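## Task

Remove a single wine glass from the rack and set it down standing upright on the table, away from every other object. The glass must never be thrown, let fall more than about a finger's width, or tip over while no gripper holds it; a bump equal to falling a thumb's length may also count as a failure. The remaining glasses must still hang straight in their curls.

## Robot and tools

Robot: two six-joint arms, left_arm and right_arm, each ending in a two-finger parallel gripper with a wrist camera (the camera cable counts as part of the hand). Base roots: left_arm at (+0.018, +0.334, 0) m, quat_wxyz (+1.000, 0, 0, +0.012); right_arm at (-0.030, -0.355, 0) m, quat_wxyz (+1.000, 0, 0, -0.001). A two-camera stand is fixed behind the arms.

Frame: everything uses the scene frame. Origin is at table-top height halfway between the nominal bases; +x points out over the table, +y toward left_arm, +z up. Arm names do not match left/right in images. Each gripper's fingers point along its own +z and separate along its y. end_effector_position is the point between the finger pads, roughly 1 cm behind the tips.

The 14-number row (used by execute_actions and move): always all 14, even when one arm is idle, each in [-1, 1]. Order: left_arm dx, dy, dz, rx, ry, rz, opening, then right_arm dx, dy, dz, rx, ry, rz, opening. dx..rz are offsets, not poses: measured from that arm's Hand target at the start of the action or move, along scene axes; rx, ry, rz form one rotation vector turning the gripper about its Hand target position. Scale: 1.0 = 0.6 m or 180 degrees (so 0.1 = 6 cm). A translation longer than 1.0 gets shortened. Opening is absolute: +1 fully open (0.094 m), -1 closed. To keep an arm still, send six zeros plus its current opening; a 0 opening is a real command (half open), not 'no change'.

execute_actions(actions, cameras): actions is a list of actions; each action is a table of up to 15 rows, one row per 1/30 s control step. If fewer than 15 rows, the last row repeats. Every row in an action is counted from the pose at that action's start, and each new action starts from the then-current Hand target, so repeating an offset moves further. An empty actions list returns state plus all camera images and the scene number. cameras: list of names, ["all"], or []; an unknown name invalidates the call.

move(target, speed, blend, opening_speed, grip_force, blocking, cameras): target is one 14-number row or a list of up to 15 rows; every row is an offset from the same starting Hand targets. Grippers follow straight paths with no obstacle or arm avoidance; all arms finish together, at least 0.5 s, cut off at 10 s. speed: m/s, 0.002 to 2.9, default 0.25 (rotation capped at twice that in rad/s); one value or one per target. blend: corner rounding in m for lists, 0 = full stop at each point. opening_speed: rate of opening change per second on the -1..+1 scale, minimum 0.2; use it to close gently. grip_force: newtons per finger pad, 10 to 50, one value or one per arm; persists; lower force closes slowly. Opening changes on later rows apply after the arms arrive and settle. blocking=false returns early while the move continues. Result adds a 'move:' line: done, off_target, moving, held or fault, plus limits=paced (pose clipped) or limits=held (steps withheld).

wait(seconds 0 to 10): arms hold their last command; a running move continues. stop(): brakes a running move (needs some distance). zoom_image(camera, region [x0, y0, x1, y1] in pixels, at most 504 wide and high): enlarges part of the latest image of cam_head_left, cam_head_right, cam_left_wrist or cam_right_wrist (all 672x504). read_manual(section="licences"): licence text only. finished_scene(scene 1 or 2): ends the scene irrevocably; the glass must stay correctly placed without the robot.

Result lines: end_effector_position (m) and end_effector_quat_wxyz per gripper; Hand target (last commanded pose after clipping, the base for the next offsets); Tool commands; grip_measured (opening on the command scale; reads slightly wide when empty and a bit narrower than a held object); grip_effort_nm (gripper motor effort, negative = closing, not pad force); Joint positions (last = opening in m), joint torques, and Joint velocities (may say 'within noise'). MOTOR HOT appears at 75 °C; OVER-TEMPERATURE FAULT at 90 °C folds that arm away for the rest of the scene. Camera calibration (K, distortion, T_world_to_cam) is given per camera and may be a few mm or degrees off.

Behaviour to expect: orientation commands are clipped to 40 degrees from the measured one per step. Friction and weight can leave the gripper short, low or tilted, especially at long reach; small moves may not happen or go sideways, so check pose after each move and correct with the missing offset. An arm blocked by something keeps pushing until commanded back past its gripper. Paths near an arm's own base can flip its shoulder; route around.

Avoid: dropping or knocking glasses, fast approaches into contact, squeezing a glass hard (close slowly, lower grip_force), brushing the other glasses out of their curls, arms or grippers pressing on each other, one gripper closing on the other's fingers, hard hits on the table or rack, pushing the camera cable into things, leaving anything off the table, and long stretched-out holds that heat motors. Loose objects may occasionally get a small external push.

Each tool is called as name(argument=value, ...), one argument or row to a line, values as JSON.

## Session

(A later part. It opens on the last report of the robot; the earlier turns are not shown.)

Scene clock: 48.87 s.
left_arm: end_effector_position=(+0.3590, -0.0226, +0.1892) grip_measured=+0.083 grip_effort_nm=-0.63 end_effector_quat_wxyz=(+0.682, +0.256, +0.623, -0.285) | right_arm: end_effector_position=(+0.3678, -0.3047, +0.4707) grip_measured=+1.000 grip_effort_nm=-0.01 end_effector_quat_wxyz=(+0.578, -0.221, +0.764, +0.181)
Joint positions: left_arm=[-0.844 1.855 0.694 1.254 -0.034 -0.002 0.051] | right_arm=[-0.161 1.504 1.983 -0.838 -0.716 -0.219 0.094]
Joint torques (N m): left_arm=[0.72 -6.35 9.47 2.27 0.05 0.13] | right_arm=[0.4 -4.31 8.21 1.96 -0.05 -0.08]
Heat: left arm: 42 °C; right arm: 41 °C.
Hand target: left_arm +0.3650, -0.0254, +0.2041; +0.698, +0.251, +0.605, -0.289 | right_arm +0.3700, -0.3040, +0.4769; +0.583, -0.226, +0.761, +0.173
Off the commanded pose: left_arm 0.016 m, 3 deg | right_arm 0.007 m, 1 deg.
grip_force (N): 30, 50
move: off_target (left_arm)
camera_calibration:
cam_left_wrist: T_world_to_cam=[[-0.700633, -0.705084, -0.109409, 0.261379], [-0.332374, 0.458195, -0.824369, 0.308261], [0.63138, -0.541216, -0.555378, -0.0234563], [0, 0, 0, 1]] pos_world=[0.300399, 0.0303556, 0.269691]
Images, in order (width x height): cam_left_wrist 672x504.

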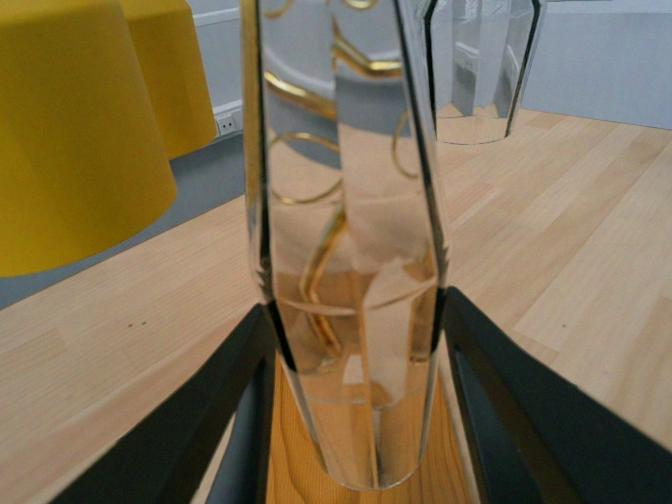

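move(
  target=[0,0,0.0333,0,0,0,-0.2, 0,0,0,0,0,0,1],
  speed=0.06,
  cameras=["cam_left_wrist","cam_right_wrist","cam_head_left"],
)

zoom_image(
  camera="cam_right_wrist",
  region=[0, 130, 240, 400],
)

zoom_image(
  camera="cam_head_left",
  region=[220, 20, 420, 230],
)

Scene clock: 50.17 s.
left_arm: end_effector_position=(+0.3614, -0.0252, +0.1901) grip_measured=+0.083 grip_effort_nm=-0.62 end_effector_quat_wxyz=(+0.672, +0.261, +0.633, -0.280) | right_arm: end_effector_position=(+0.3678, -0.3047, +0.4707) grip_measured=+1.000 grip_effort_nm=-0.01 end_effector_quat_wxyz=(+0.578, -0.221, +0.764, +0.181)
Joint positions: left_arm=[-0.844 1.831 0.715 1.177 -0.034 -0.002 0.051] | right_arm=[-0.161 1.504 1.983 -0.838 -0.716 -0.219 0.094]
Joint torques (N m): left_arm=[0.64 -9.91 9.91 2.22 0.09 0.19] | right_arm=[0.4 -4.38 8.25 1.95 -0.07 -0.06]
Heat: left arm: 42 °C; right arm: 41 °C.
Hand target: left_arm +0.3650, -0.0254, +0.2242; +0.698, +0.251, +0.605, -0.289 | right_arm +0.3700, -0.3040, +0.4769; +0.583, -0.226, +0.761, +0.173
Off the commanded pose: left_arm 0.034 m, 5 deg | right_arm 0.007 m, 1 deg.
grip_force (N): 30, 50
move: off_target (left_arm)
camera_calibration:
cam_left_wrist: T_world_to_cam=[[-0.702986, -0.702564, -0.110519, 0.262544], [-0.349997, 0.477028, -0.806192, 0.31439], [0.619122, -0.52806, -0.58124, -0.0161623], [0, 0, 0, 1]] pos_world=[0.304607, 0.0259467, 0.273081]
cam_right_wrist: T_world_to_cam=[[0.500295, -0.85561, -0.132805, -0.375594], [-0.757291, -0.358027, -0.546194, 0.443307], [0.419781, 0.37383, -0.827064, 0.460839], [0, 0, 0, 1]] pos_world=[0.330168, -0.334921, 0.573395]
Images, in order (width x height): cam_head_left 672x504, cam_left_wrist 672x504, cam_right_wrist 672x504.

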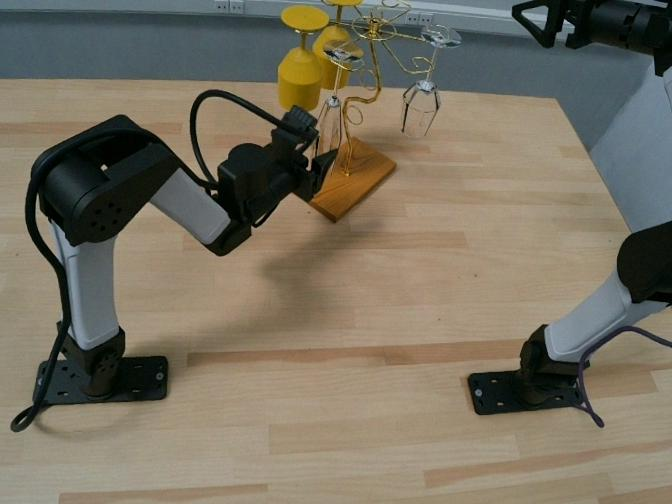

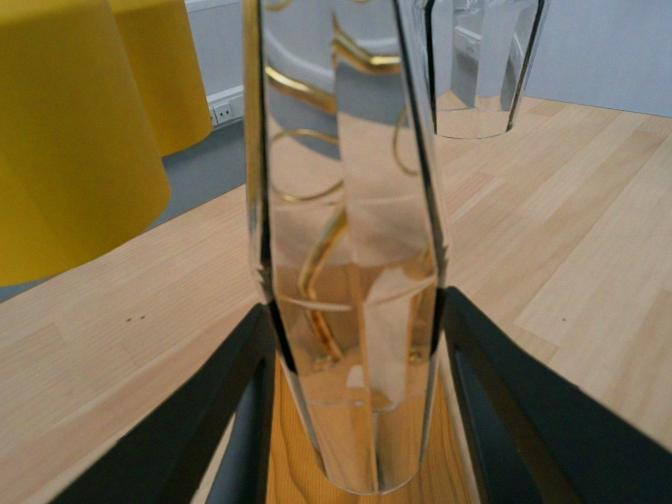

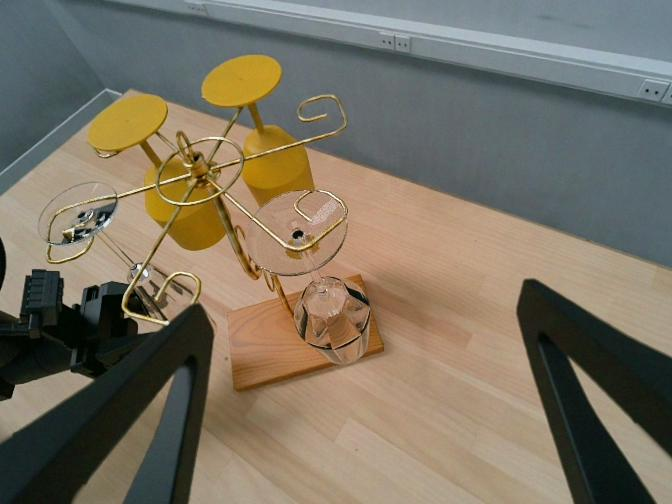

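Scaled by 1.867 from the camera's 672x504 image, which has a finer 960x720 frame.

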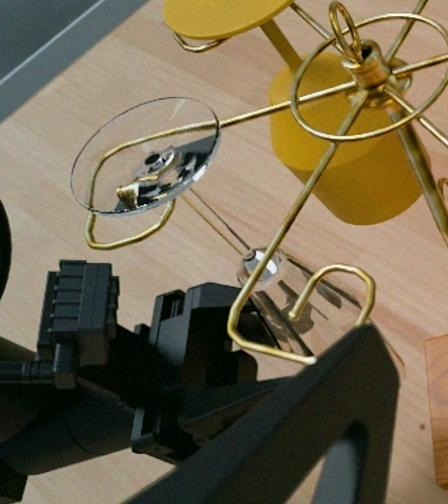

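Scaled by 2.400 from the camera's 672x504 image, which has a finer 960x720 frame.

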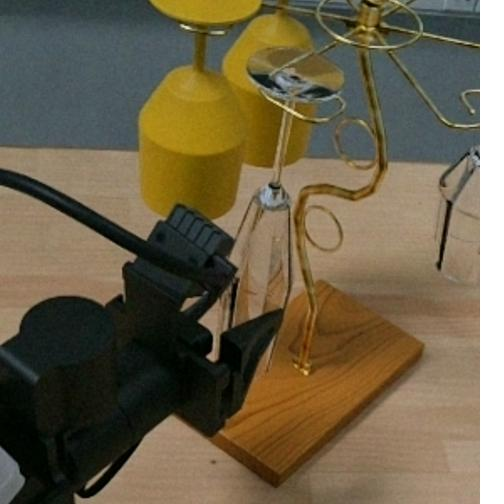

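move(
  target=[-0.003,0.003,0.02,0,0,0,-0.2, 0,0,0,0,0,0,1],
  speed=0.06,
  cameras=["cam_right_wrist","cam_head_left"],
)

zoom_image(
  camera="cam_right_wrist",
  region=[0, 130, 240, 400],
)

zoom_image(
  camera="cam_head_left",
  region=[220, 20, 420, 230],
)

Scene clock: 51.83 s.
left_arm: end_effector_position=(+0.3598, -0.0235, +0.1914) grip_measured=+0.083 grip_effort_nm=-0.63 end_effector_quat_wxyz=(+0.662, +0.266, +0.644, -0.276) | right_arm: end_effector_position=(+0.3678, -0.3047, +0.4707) grip_measured=+1.000 grip_effort_nm=-0.01 end_effector_quat_wxyz=(+0.578, -0.221, +0.764, +0.181)
Joint positions: left_arm=[-0.844 1.789 0.715 1.102 -0.034 -0.002 0.051] | right_arm=[-0.161 1.504 1.983 -0.838 -0.716 -0.219 0.094]
Joint torques (N m): left_arm=[0.64 -10.32 10.47 2.47 0 0.16] | right_arm=[0.38 -4.36 8.23 1.93 -0.05 -0.06]
Heat: left arm: 42 °C; right arm: 41 °C.
Hand target: left_arm +0.3632, -0.0236, +0.2361; +0.698, +0.251, +0.605, -0.289 | right_arm +0.3700, -0.3040, +0.4769; +0.583, -0.226, +0.761, +0.173
Off the commanded pose: left_arm 0.045 m, 7 deg | right_arm 0.007 m, 1 deg.
grip_force (N): 30, 50
move: off_target (left_arm)
camera_calibration:
cam_right_wrist: T_world_to_cam=[[0.500295, -0.85561, -0.132805, -0.375594], [-0.757291, -0.358027, -0.546194, 0.443307], [0.419781, 0.37383, -0.827064, 0.460839], [0, 0, 0, 1]] pos_world=[0.330168, -0.334921, 0.573395]
Images, in order (width x height): cam_head_left 672x504, cam_right_wrist 672x504.

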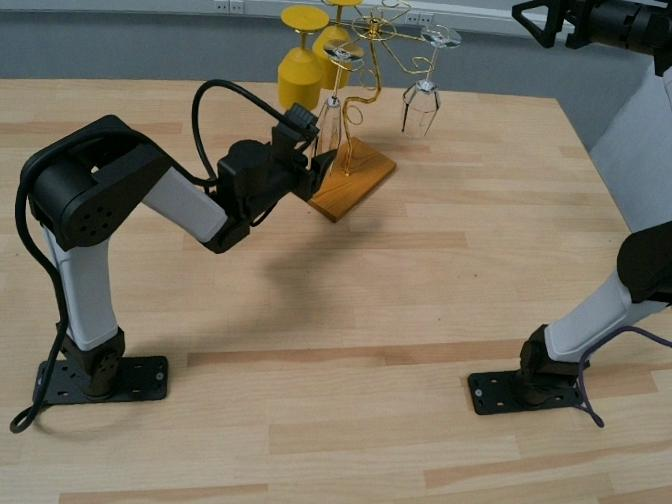

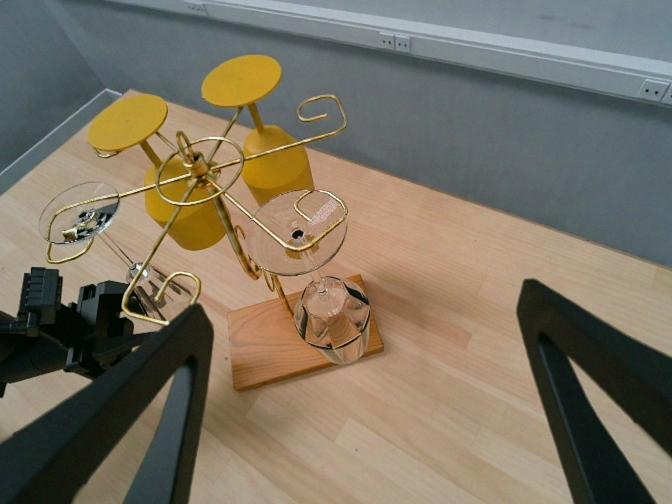

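Scaled by 1.867 from the camera's 672x504 image, which has a finer 960x720 frame.

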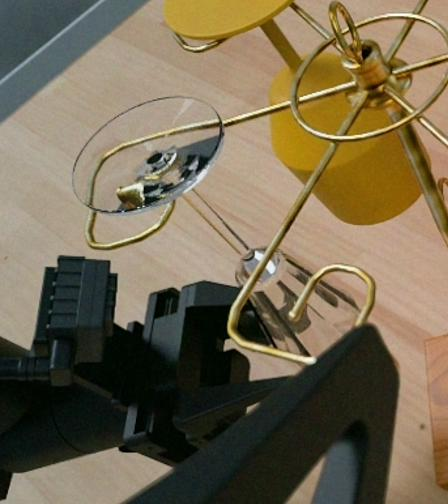

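Scaled by 2.400 from the camera's 672x504 image, which has a finer 960x720 frame.

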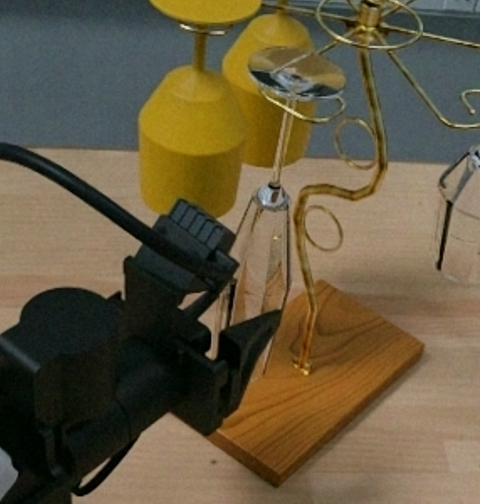

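move(
  target=[-0.002,0.002,0.03,0,0,0,-0.2, 0,0,0,0,0,0,1],
  speed=0.06,
  cameras=["cam_right_wrist","cam_head_left"],
)

zoom_image(
  camera="cam_right_wrist",
  region=[0, 130, 240, 400],
)

zoom_image(
  camera="cam_head_left",
  region=[220, 20, 420, 230],
)

Scene clock: 54.33 s.
left_arm: end_effector_position=(+0.3585, -0.0221, +0.2076) grip_measured=+0.083 grip_effort_nm=-0.63 end_effector_quat_wxyz=(+0.660, +0.267, +0.646, -0.275) | right_arm: end_effector_position=(+0.3678, -0.3047, +0.4707) grip_measured=+1.000 grip_effort_nm=-0.01 end_effector_quat_wxyz=(+0.578, -0.221, +0.764, +0.181)
Joint positions: left_arm=[-0.844 1.726 0.733 1.016 -0.034 -0.002 0.051] | right_arm=[-0.161 1.504 1.983 -0.838 -0.716 -0.219 0.094]
Joint torques (N m): left_arm=[0.4 -9.85 11.28 2.41 0.06 0.15] | right_arm=[0.31 -4.38 8.28 1.95 -0.09 -0.05]
Heat: left arm: 42 °C; right arm: 41 °C.
Hand target: left_arm +0.3620, -0.0224, +0.2541; +0.698, +0.251, +0.605, -0.289 | right_arm +0.3700, -0.3040, +0.4769; +0.583, -0.226, +0.761, +0.173
Off the commanded pose: left_arm 0.047 m, 7 deg | right_arm 0.007 m, 1 deg.
grip_force (N): 30, 50
move: off_target (left_arm)
camera_calibration:
cam_right_wrist: T_world_to_cam=[[0.500295, -0.85561, -0.132805, -0.375594], [-0.757291, -0.358027, -0.546194, 0.443307], [0.419781, 0.37383, -0.827064, 0.460839], [0, 0, 0, 1]] pos_world=[0.330168, -0.334921, 0.573395]
Images, in order (width x height): cam_head_left 672x504, cam_right_wrist 672x504.

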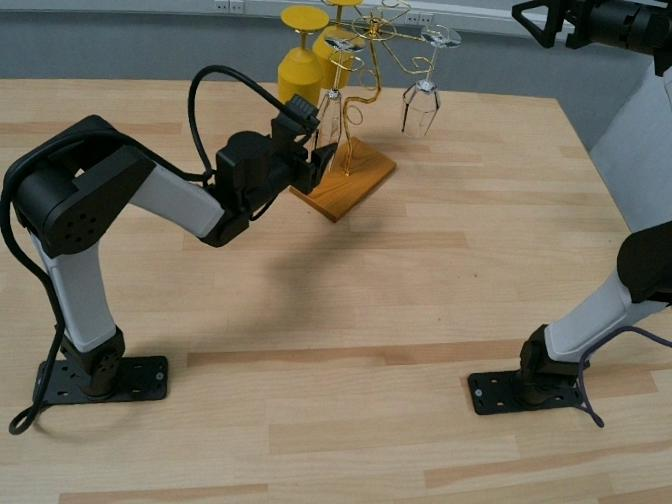

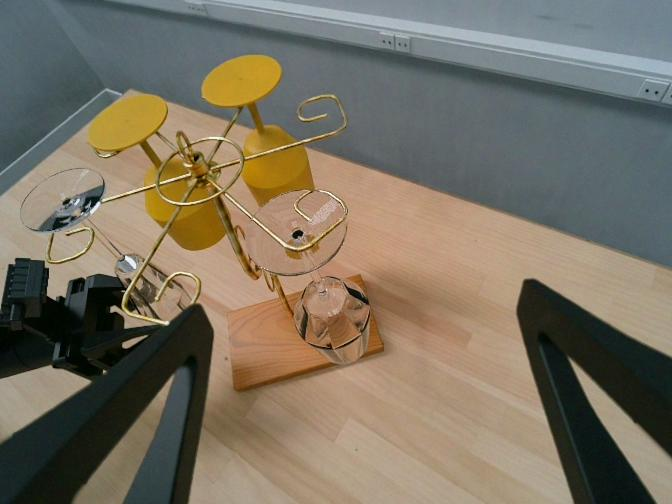

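Scaled by 1.867 from the camera's 672x504 image, which has a finer 960x720 frame.

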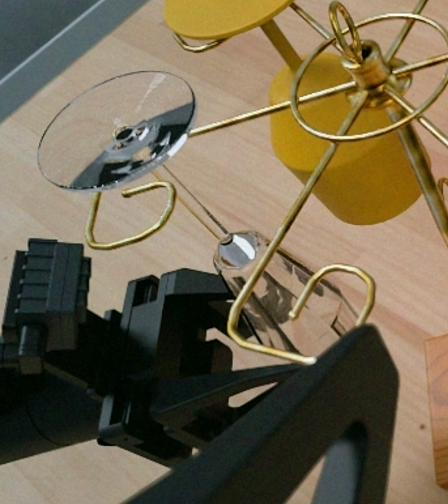

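Scaled by 2.400 from the camera's 672x504 image, which has a finer 960x720 frame.

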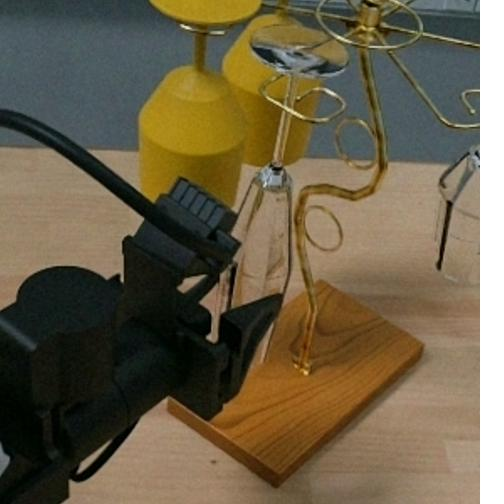

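move(
  target=[
    [0.015,-0.02,0.013,0,0,0,-0.2, 0,0,0,0,0,0,1],
    [0.025,-0.04,0.016,0,0,0,-0.2, 0,0,0,0,0,0,1],
  ],
  speed=0.05,
  blend=0.005,
  cameras=["cam_right_wrist","cam_head_left","cam_left_wrist"],
)

zoom_image(
  camera="cam_right_wrist",
  region=[0, 130, 240, 400],
)

zoom_image(
  camera="cam_head_left",
  region=[220, 20, 420, 230],
)

Scene clock: 57.27 s.
left_arm: end_effector_position=(+0.3740, -0.0409, +0.2352) grip_measured=+0.083 grip_effort_nm=-0.63 end_effector_quat_wxyz=(+0.672, +0.262, +0.633, -0.281) | right_arm: end_effector_position=(+0.3678, -0.3047, +0.4707) grip_measured=+1.000 grip_effort_nm=-0.01 end_effector_quat_wxyz=(+0.578, -0.221, +0.764, +0.181)
Joint positions: left_arm=[-0.847 1.757 0.866 0.952 -0.034 -0.002 0.051] | right_arm=[-0.161 1.504 1.983 -0.838 -0.716 -0.219 0.094]
Joint torques (N m): left_arm=[-0.62 -7.34 11.88 2.47 -0.1 0.19] | right_arm=[0.44 -4.42 8.17 1.93 -0.07 -0.05]
Heat: left arm: 42 °C; right arm: 41 °C.
Hand target: left_arm +0.3770, -0.0463, +0.2636; +0.698, +0.251, +0.605, -0.289 | right_arm +0.3700, -0.3040, +0.4769; +0.583, -0.226, +0.761, +0.173
Off the commanded pose: left_arm 0.029 m, 5 deg | right_arm 0.007 m, 1 deg.
grip_force (N): 30, 50
move: off_target (left_arm)
camera_calibration:
cam_left_wrist: T_world_to_cam=[[-0.705182, -0.700363, -0.110501, 0.266245], [-0.34897, 0.478502, -0.805765, 0.362274], [0.617203, -0.529649, -0.581836, -0.00523744], [0, 0, 0, 1]] pos_world=[0.317406, 0.0103458, 0.31828]
cam_right_wrist: T_world_to_cam=[[0.500295, -0.85561, -0.132805, -0.375594], [-0.757291, -0.358027, -0.546194, 0.443307], [0.419781, 0.37383, -0.827064, 0.460839], [0, 0, 0, 1]] pos_world=[0.330168, -0.334921, 0.573395]
Images, in order (width x height): cam_head_left 672x504, cam_left_wrist 672x504, cam_right_wrist 672x504.

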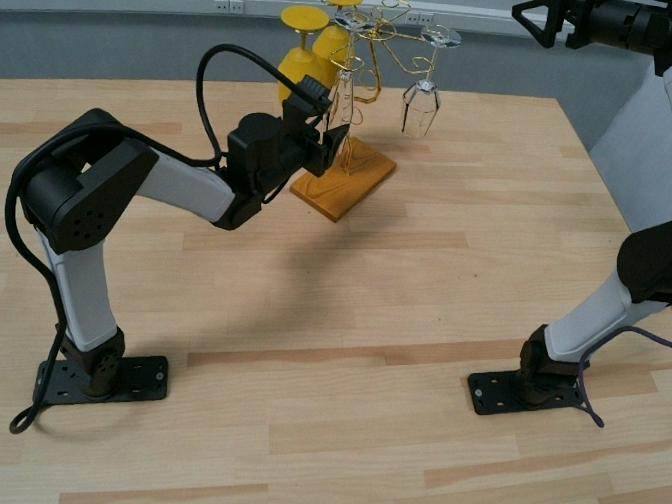

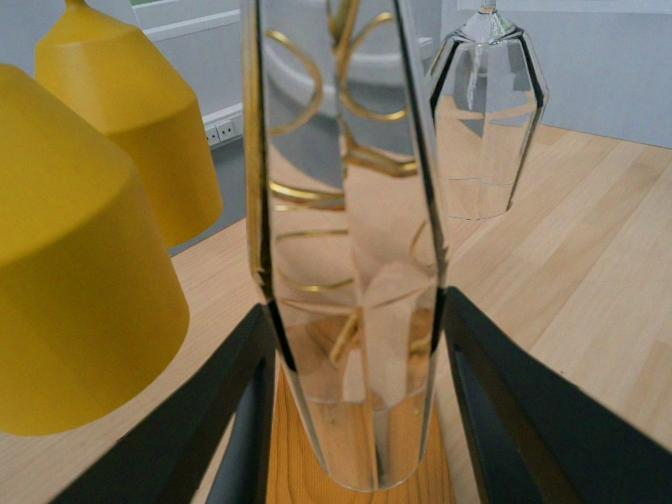

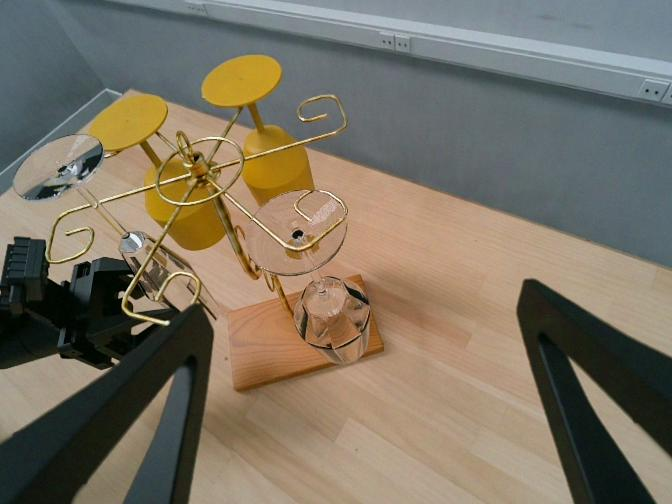

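Scaled by 1.867 from the camera's 672x504 image, which has a finer 960x720 frame.

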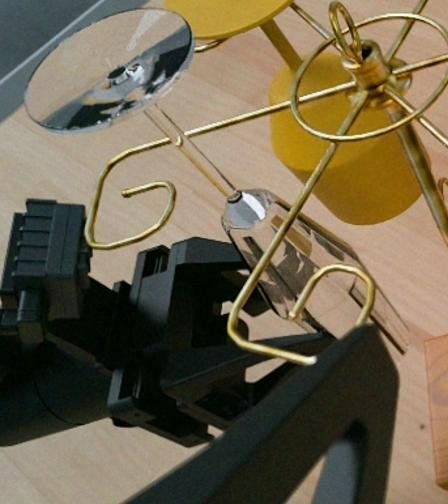

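Scaled by 2.400 from the camera's 672x504 image, which has a finer 960x720 frame.

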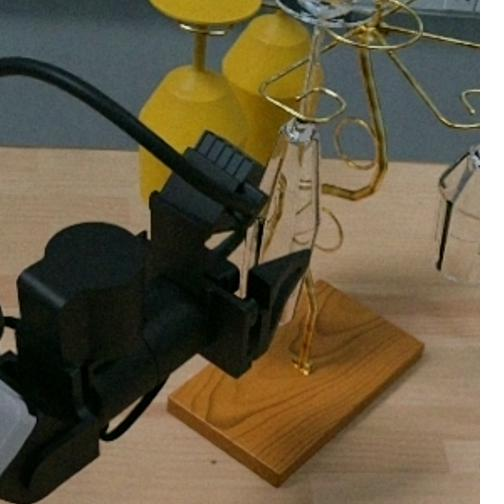

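move(
  target=[
    [0.012,-0.028,-0.013,0,0,0,-0.2, 0,0,0,0,0,0,1],
    [0.003,-0.06,-0.015,0,0,0,-0.2, 0,0,0,0,0,0,1],
  ],
  speed=0.06,
  blend=0.005,
  cameras=["cam_right_wrist","cam_head_left","cam_left_wrist"],
)

zoom_image(
  camera="cam_right_wrist",
  region=[0, 130, 240, 400],
)

zoom_image(
  camera="cam_head_left",
  region=[220, 0, 420, 210],
)

Scene clock: 59.40 s.
left_arm: end_effector_position=(+0.3739, -0.0776, +0.2241) grip_measured=+0.083 grip_effort_nm=-0.62 end_effector_quat_wxyz=(+0.668, +0.268, +0.634, -0.281) | right_arm: end_effector_position=(+0.3678, -0.3047, +0.4707) grip_measured=+1.000 grip_effort_nm=-0.01 end_effector_quat_wxyz=(+0.578, -0.221, +0.764, +0.181)
Joint positions: left_arm=[-0.91 1.869 0.969 0.952 -0.088 0.006 0.051] | right_arm=[-0.161 1.504 1.983 -0.838 -0.716 -0.219 0.094]
Joint torques (N m): left_arm=[-0.39 -7.99 12.08 2.52 -0.16 0.16] | right_arm=[0.34 -4.4 8.25 1.93 -0.04 -0.07]
Heat: left arm: 42 °C; right arm: 41 °C.
Hand target: left_arm +0.3789, -0.0823, +0.2546; +0.698, +0.251, +0.605, -0.289 | right_arm +0.3700, -0.3040, +0.4769; +0.583, -0.226, +0.761, +0.173
Off the commanded pose: left_arm 0.031 m, 5 deg | right_arm 0.007 m, 1 deg.
grip_force (N): 30, 50
move: off_target (left_arm)
camera_calibration:
cam_left_wrist: T_world_to_cam=[[-0.711304, -0.69319, -0.116338, 0.243395], [-0.346585, 0.489894, -0.799927, 0.36957], [0.611494, -0.52867, -0.588713, -0.027293], [0, 0, 0, 1]] pos_world=[0.317905, -0.0267599, 0.307877]
cam_right_wrist: T_world_to_cam=[[0.500295, -0.85561, -0.132805, -0.375594], [-0.757291, -0.358027, -0.546194, 0.443307], [0.419781, 0.37383, -0.827064, 0.460839], [0, 0, 0, 1]] pos_world=[0.330168, -0.334921, 0.573395]
Images, in order (width x height): cam_head_left 672x504, cam_left_wrist 672x504, cam_right_wrist 672x504.

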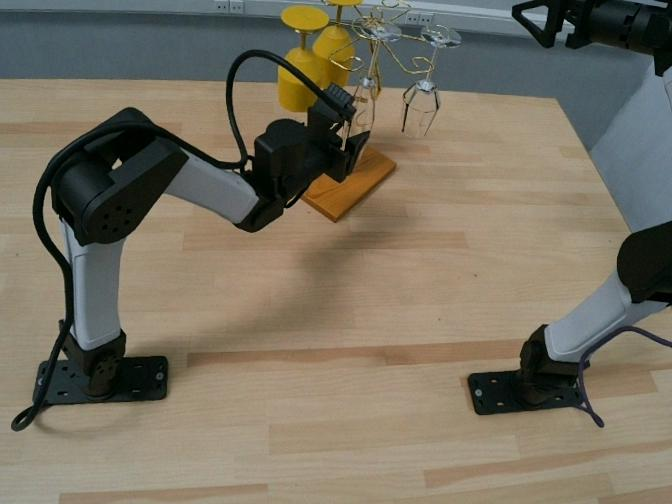

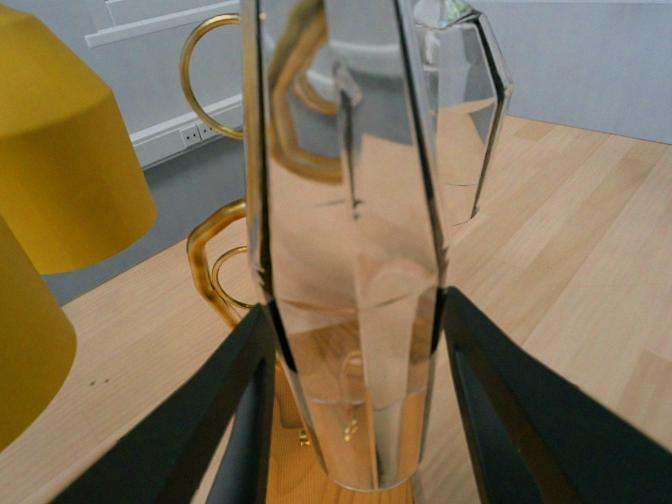

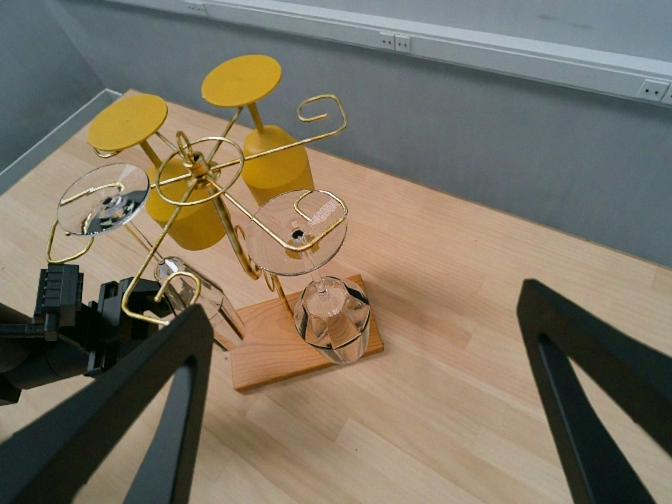

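Scaled by 1.867 from the camera's 672x504 image, which has a finer 960x720 frame.

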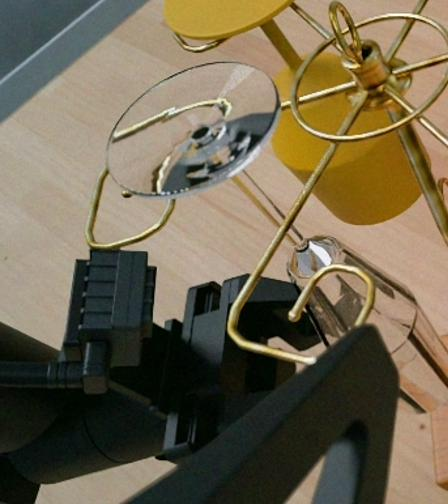

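Scaled by 2.400 from the camera's 672x504 image, which has a finer 960x720 frame.

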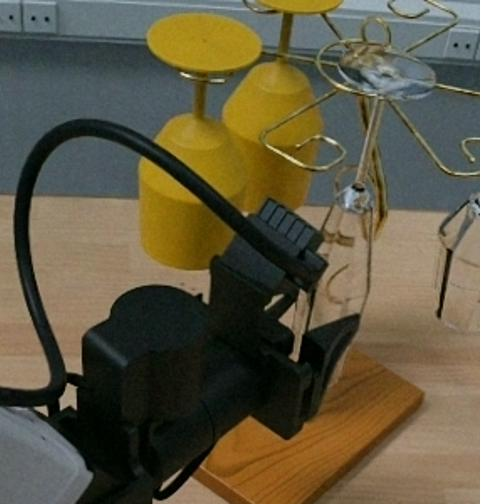

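move(
  target=[
    [-0.05,-0.02,-0.025,0,0,0,-0.2, 0,0,0,0,0,0,1],
    [-0.125,-0.025,-0.025,0,0,0,-0.2, 0,0,0,0,0,0,1],
  ],
  speed=0.08,
  blend=0.01,
  cameras=["cam_right_wrist","cam_head_left","cam_left_wrist"],
)

zoom_image(
  camera="cam_head_left",
  region=[220, 0, 420, 210],
)

Scene clock: 61.87 s.
left_arm: end_effector_position=(+0.3064, -0.1052, +0.2018) grip_measured=+0.083 grip_effort_nm=-0.62 end_effector_quat_wxyz=(+0.668, +0.278, +0.634, -0.274) | right_arm: end_effector_position=(+0.3678, -0.3047, +0.4707) grip_measured=+1.000 grip_effort_nm=-0.01 end_effector_quat_wxyz=(+0.578, -0.221, +0.764, +0.181)
Joint positions: left_arm=[-1.105 1.877 0.876 1.044 -0.28 0.036 0.051] | right_arm=[-0.161 1.504 1.983 -0.838 -0.716 -0.219 0.094]
Joint torques (N m): left_arm=[-0.03 -11.84 6.82 2.61 -0.21 0.13] | right_arm=[0.34 -4.34 8.38 1.94 -0.04 -0.07]
Heat: left arm: 43 °C; right arm: 41 °C.
Hand target: left_arm +0.3037, -0.0974, +0.2397; +0.698, +0.251, +0.605, -0.289 | right_arm +0.3700, -0.3040, +0.4769; +0.583, -0.226, +0.761, +0.173
Off the commanded pose: left_arm 0.039 m, 6 deg | right_arm 0.007 m, 1 deg.
grip_force (N): 30, 50
move: off_target (left_arm)
camera_calibration:
cam_left_wrist: T_world_to_cam=[[-0.71195, -0.688427, -0.138548, 0.178812], [-0.338183, 0.509036, -0.791527, 0.339505], [0.615434, -0.516673, -0.595222, -0.0124801], [0, 0, 0, 1]] pos_world=[0.249801, -0.056169, 0.286073]
cam_right_wrist: T_world_to_cam=[[0.500295, -0.85561, -0.132805, -0.375594], [-0.757291, -0.358027, -0.546194, 0.443307], [0.419781, 0.37383, -0.827064, 0.460839], [0, 0, 0, 1]] pos_world=[0.330168, -0.334921, 0.573395]
Images, in order (width x height): cam_head_left 672x504, cam_left_wrist 672x504, cam_right_wrist 672x504.

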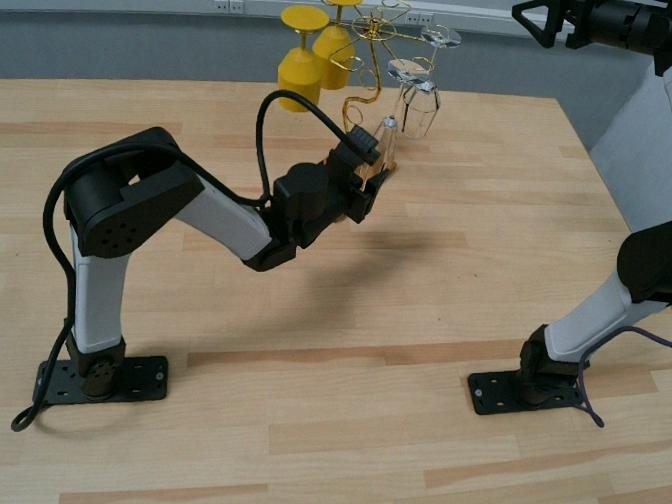

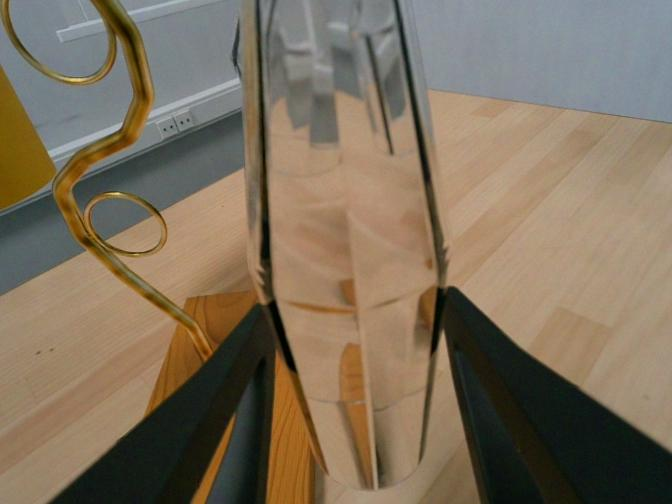

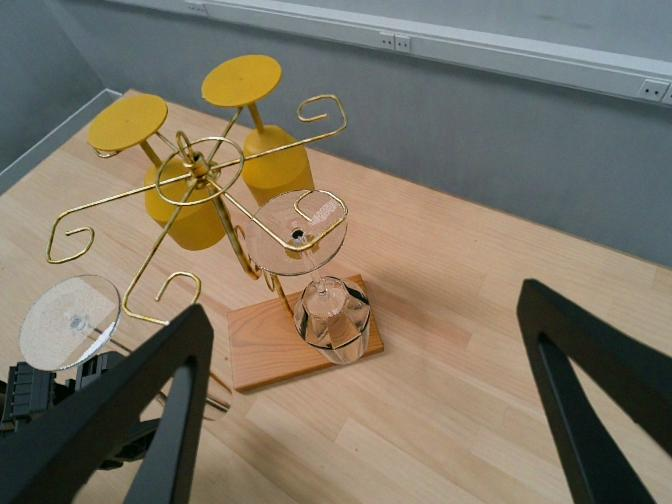

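Scaled by 2.400 from the camera's 672x504 image, which has a finer 960x720 frame.

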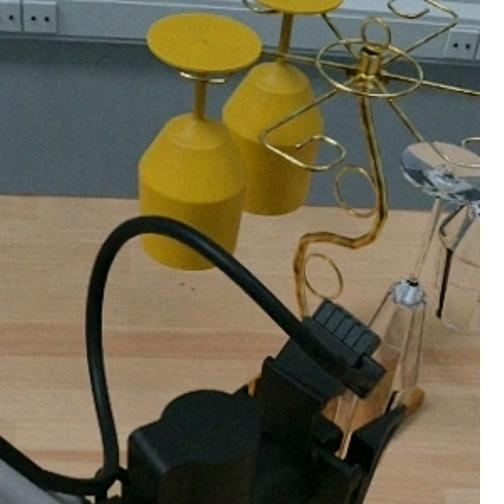

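move(
  target=[
    [-0.1312,0.1457,0.05,0,0,0,-0.2, 0,0,0,0,0,0,1],
    [-0.0062,0.379,0.0917,0,0,-0.05,-0.2, 0,0,0,0,0,0,1],
    [0.0905,0.4673,0.1,0,0,-0.0856,-0.2, 0,0,0,0,0,0,1],
  ],
  speed=0.18,
  blend=0.03,
  cameras=["cam_head_left","cam_left_wrist"],
)

Scene clock: 70.13 s.
left_arm: end_effector_position=(+0.3555, +0.1836, +0.2778) grip_measured=+0.083 grip_effort_nm=-0.63 end_effector_quat_wxyz=(+0.631, +0.313, +0.593, -0.390) | right_arm: end_effector_position=(+0.3678, -0.3047, +0.4707) grip_measured=+1.000 grip_effort_nm=-0.01 end_effector_quat_wxyz=(+0.578, -0.221, +0.764, +0.181)
Joint positions: left_arm=[-0.029 1.332 0.578 0.948 1.026 -0.236 0.051] | right_arm=[-0.161 1.504 1.983 -0.838 -0.716 -0.219 0.094]
Joint torques (N m): left_arm=[0.17 -3.77 11.86 2.07 0 0] | right_arm=[0.4 -4.33 8.31 1.95 -0.08 -0.08]
Heat: left arm: 43 °C; right arm: 41 °C.
Hand target: left_arm +0.3581, +0.1831, +0.2996; +0.653, +0.329, +0.566, -0.380 | right_arm +0.3700, -0.3040, +0.4769; +0.583, -0.226, +0.761, +0.173
Off the commanded pose: left_arm 0.022 m, 5 deg | right_arm 0.007 m, 1 deg.
grip_force (N): 30, 50
move: off_target (left_arm)
camera_calibration:
cam_left_wrist: T_world_to_cam=[[-0.862153, -0.504575, -0.0457891, 0.417009], [-0.246238, 0.496287, -0.832506, 0.250395], [0.442786, -0.706472, -0.552121, 0.236079], [0, 0, 0, 1]] pos_world=[0.316649, 0.252928, 0.357894]
Images, in order (width x height): cam_head_left 672x504, cam_left_wrist 672x504.

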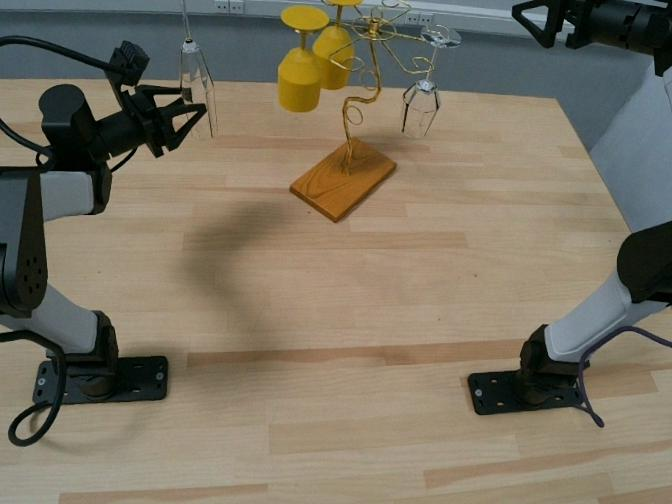

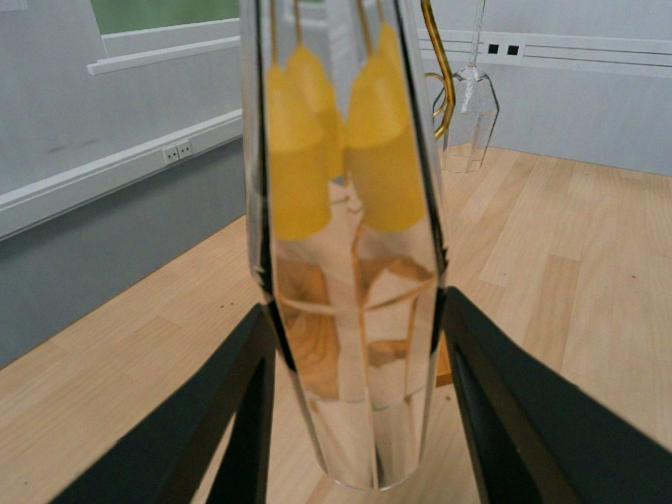

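move(
  target=[
    [-0.0202,-0.0085,-0.0043,-0.0478,0.2552,-0.0322,-0.2, 0,0,0,0,0,0,1],
    [-0.0352,-0.0185,-0.0043,-0.1094,0.5007,-0.0489,-0.2, 0,0,0,0,0,0,1],
  ],
  speed=0.3,
  blend=0.01,
  cameras=["cam_head_left","cam_left_wrist"],
)

Scene clock: 76.17 s.
left_arm: end_effector_position=(+0.3318, +0.1714, +0.2761) grip_measured=+0.083 grip_effort_nm=-0.62 end_effector_quat_wxyz=(+0.054, -0.131, +0.776, -0.614) | right_arm: end_effector_position=(+0.3678, -0.3047, +0.4707) grip_measured=+1.000 grip_effort_nm=-0.01 end_effector_quat_wxyz=(+0.578, -0.221, +0.764, +0.181)
Joint positions: left_arm=[-0.021 1.365 1.117 -0.53 1.223 -0.901 0.051] | right_arm=[-0.161 1.504 1.983 -0.838 -0.716 -0.219 0.094]
Joint torques (N m): left_arm=[0.73 -4.49 13.14 1.66 0.8 0.32] | right_arm=[0.43 -4.34 8.24 1.95 -0.06 -0.06]
Heat: left arm: 42 °C; right arm: 41 °C.
Hand target: left_arm +0.3369, +0.1719, +0.2971; +0.078, -0.101, +0.769, -0.626 | right_arm +0.3700, -0.3040, +0.4769; +0.583, -0.226, +0.761, +0.173
Off the commanded pose: left_arm 0.022 m, 5 deg | right_arm 0.007 m, 1 deg.
grip_force (N): 30, 50
move: off_target (left_arm)
camera_calibration:
cam_left_wrist: T_world_to_cam=[[0.0238927, -0.23476, 0.97176, -0.230804], [-0.905508, 0.406845, 0.12055, 0.220062], [-0.423656, -0.882817, -0.202856, 0.45828], [0, 0, 0, 1]] pos_world=[0.398935, 0.260863, 0.290722]
Images, in order (width x height): cam_head_left 672x504, cam_left_wrist 672x504.

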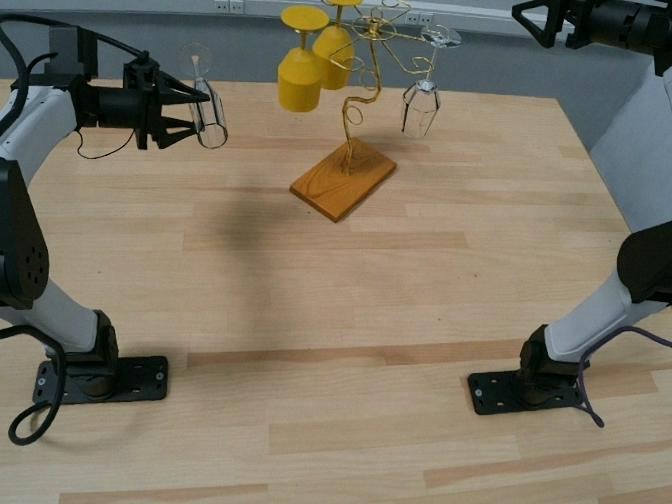

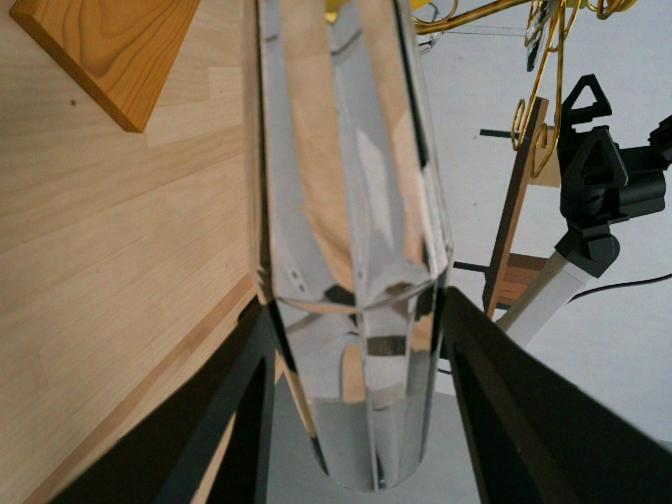

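move(
  target=[
    [-0.0157,-0.009,-0.0035,-0.0462,0.2405,0.0003,-0.2, 0,0,0,0,0,0,1],
    [-0.0315,-0.0187,-0.0118,-0.0894,0.483,0.0105,-0.2, 0,0,0,0,0,0,1],
  ],
  speed=0.3,
  blend=0.01,
  cameras=["cam_head_left","cam_head_right","cam_left_wrist"],
)

Scene clock: 80.53 s.
left_arm: end_effector_position=(+0.3140, +0.1626, +0.2734) grip_measured=+0.083 grip_effort_nm=-0.63 end_effector_quat_wxyz=(+0.466, +0.537, -0.529, +0.462) | right_arm: end_effector_position=(+0.3678, -0.3047, +0.4707) grip_measured=+1.000 grip_effort_nm=-0.01 end_effector_quat_wxyz=(+0.578, -0.221, +0.764, +0.181)
Joint positions: left_arm=[-0.021 1.657 1.396 -1.304 1.433 -1.589 0.051] | right_arm=[-0.161 1.504 1.983 -0.838 -0.716 -0.219 0.094]
Joint torques (N m): left_arm=[-0.27 -5.42 11.43 0.23 1.15 0.07] | right_arm=[0.39 -4.37 8.25 1.93 -0.07 -0.06]
Heat: left arm: 41 °C; right arm: 42 °C.
Hand target: left_arm +0.3180, +0.1607, +0.2900; +0.475, +0.523, -0.524, +0.476 | right_arm +0.3700, -0.3040, +0.4769; +0.583, -0.226, +0.761, +0.173
Off the commanded pose: left_arm 0.017 m, 3 deg | right_arm 0.007 m, 1 deg.
grip_force (N): 30, 50
move: off_target (left_arm)
camera_calibration:
cam_left_wrist: T_world_to_cam=[[0.994701, -0.003892, 0.102733, -0.334584], [-0.0856677, 0.521062, 0.849209, -0.267421], [-0.0568354, -0.85351, 0.517968, 0.12544], [0, 0, 0, 1]] pos_world=[0.317031, 0.245105, 0.196495]
Images, in order (width x height): cam_head_left 672x504, cam_head_right 672x504, cam_left_wrist 672x504.

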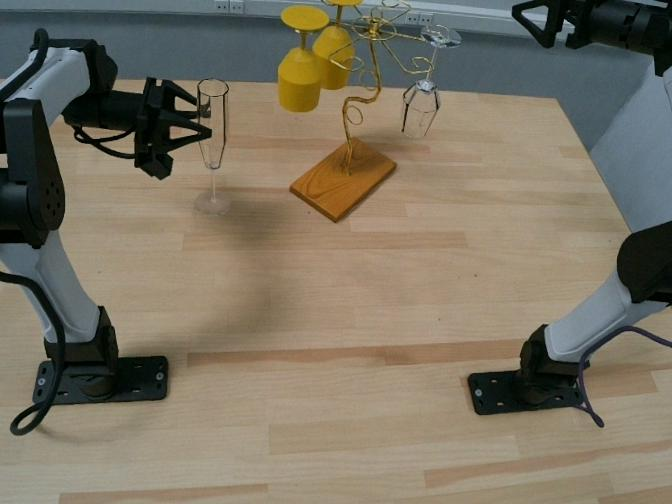

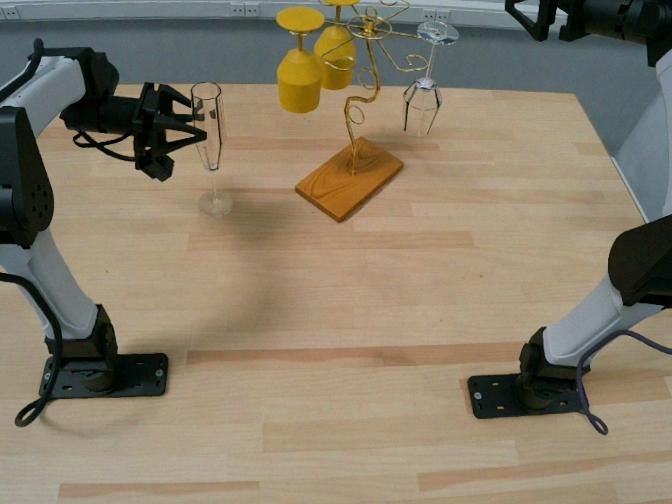

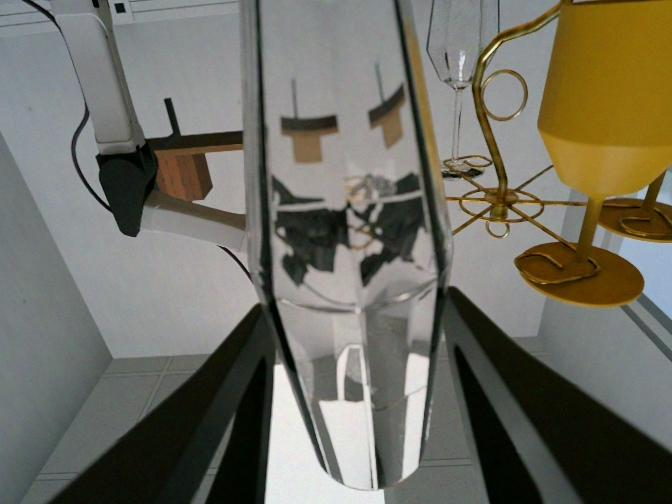

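zoom_image(
  camera="cam_head_left",
  region=[130, 60, 290, 230],
)

zoom_image(
  camera="cam_head_right",
  region=[130, 60, 290, 230],
)

Scaled by 2.965 from the camera's 672x504 image, which has a finer 960x720 frame.

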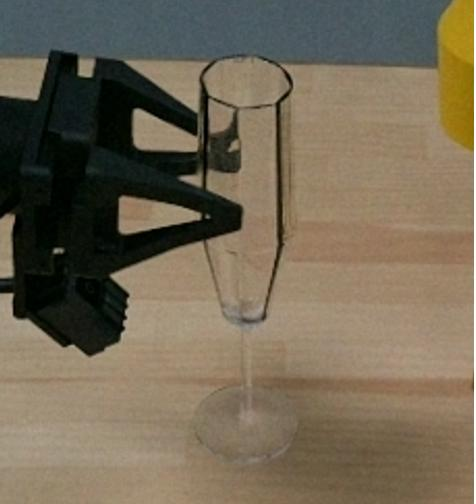

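Scaled by 2.965 from the camera's 672x504 image, which has a finer 960x720 frame.

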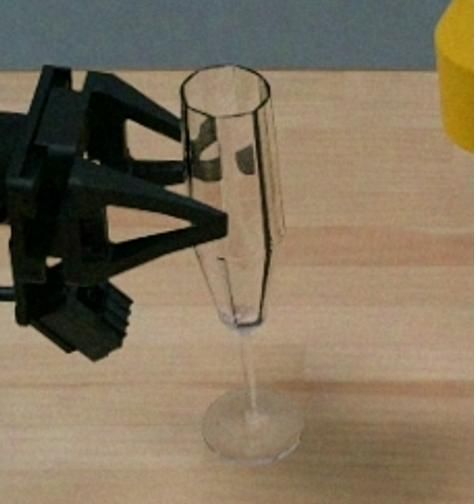

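move(
  target=[0,0,-0.03,-0.035,-0.0037,0,-0.2, 0,0,0,0,0,0,1],
  speed=0.15,
  cameras=["cam_head_left","cam_head_right"],
)

zoom_image(
  camera="cam_head_left",
  region=[130, 60, 290, 230],
)

zoom_image(
  camera="cam_head_right",
  region=[130, 60, 290, 230],
)

Scene clock: 83.90 s.
left_arm: end_effector_position=(+0.3171, +0.1611, +0.2658) grip_measured=+0.083 grip_effort_nm=-0.62 end_effector_quat_wxyz=(+0.488, +0.507, -0.511, +0.493) | right_arm: end_effector_position=(+0.3678, -0.3047, +0.4707) grip_measured=+1.000 grip_effort_nm=-0.01 end_effector_quat_wxyz=(+0.578, -0.221, +0.764, +0.181)
Joint positions: left_arm=[-0.021 1.693 1.337 -1.267 1.533 -1.51 0.051] | right_arm=[-0.161 1.504 1.983 -0.838 -0.716 -0.219 0.094]
Joint torques (N m): left_arm=[0.05 -6.05 6.94 0.29 1.15 0.21] | right_arm=[0.34 -4.31 8.34 1.94 -0.06 -0.07]
Heat: left arm: 42 °C; right arm: 42 °C.
Hand target: left_arm +0.3180, +0.1607, +0.2721; +0.500, +0.493, -0.500, +0.507 | right_arm +0.3700, -0.3040, +0.4769; +0.583, -0.226, +0.761, +0.173
Off the commanded pose: left_arm 0.006 m, 3 deg | right_arm 0.007 m, 1 deg.
joint sent to its limit (left arm) — joint 5 (wrist yaw), upper limit. The joint targets still meet the commanded pose.
grip_force (N): 30, 50
move: off_target (left_arm)
Images, in order (width x height): cam_head_left 672x504, cam_head_right 672x504.

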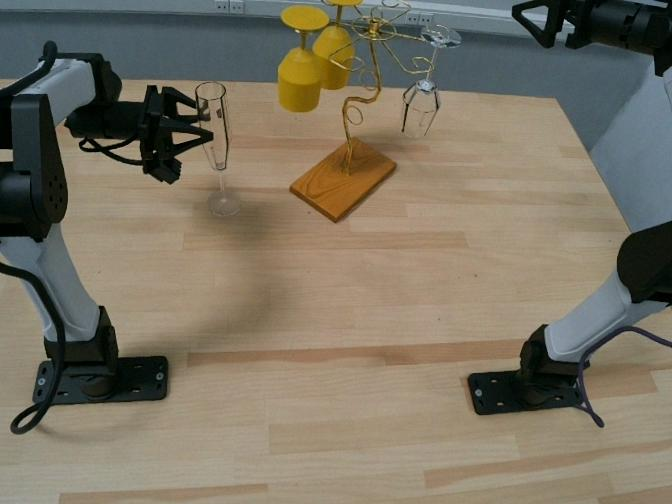

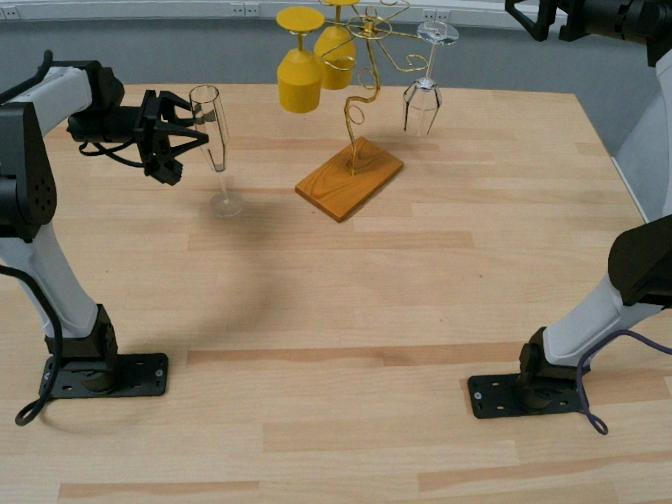

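Scaled by 2.965 from the camera's 672x504 image, which has a finer 960x720 frame.

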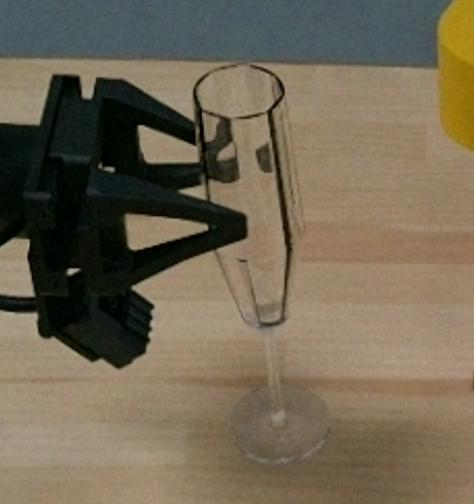

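Scaled by 2.965 from the camera's 672x504 image, which has a finer 960x720 frame.

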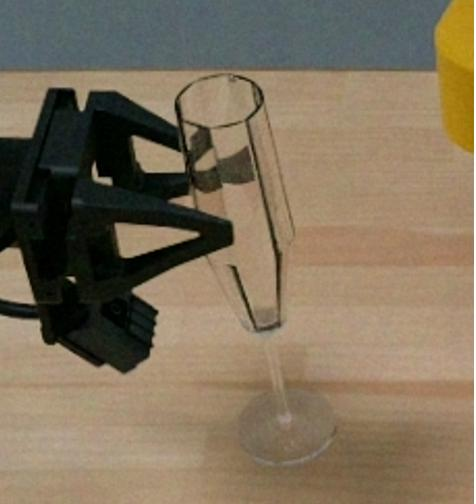

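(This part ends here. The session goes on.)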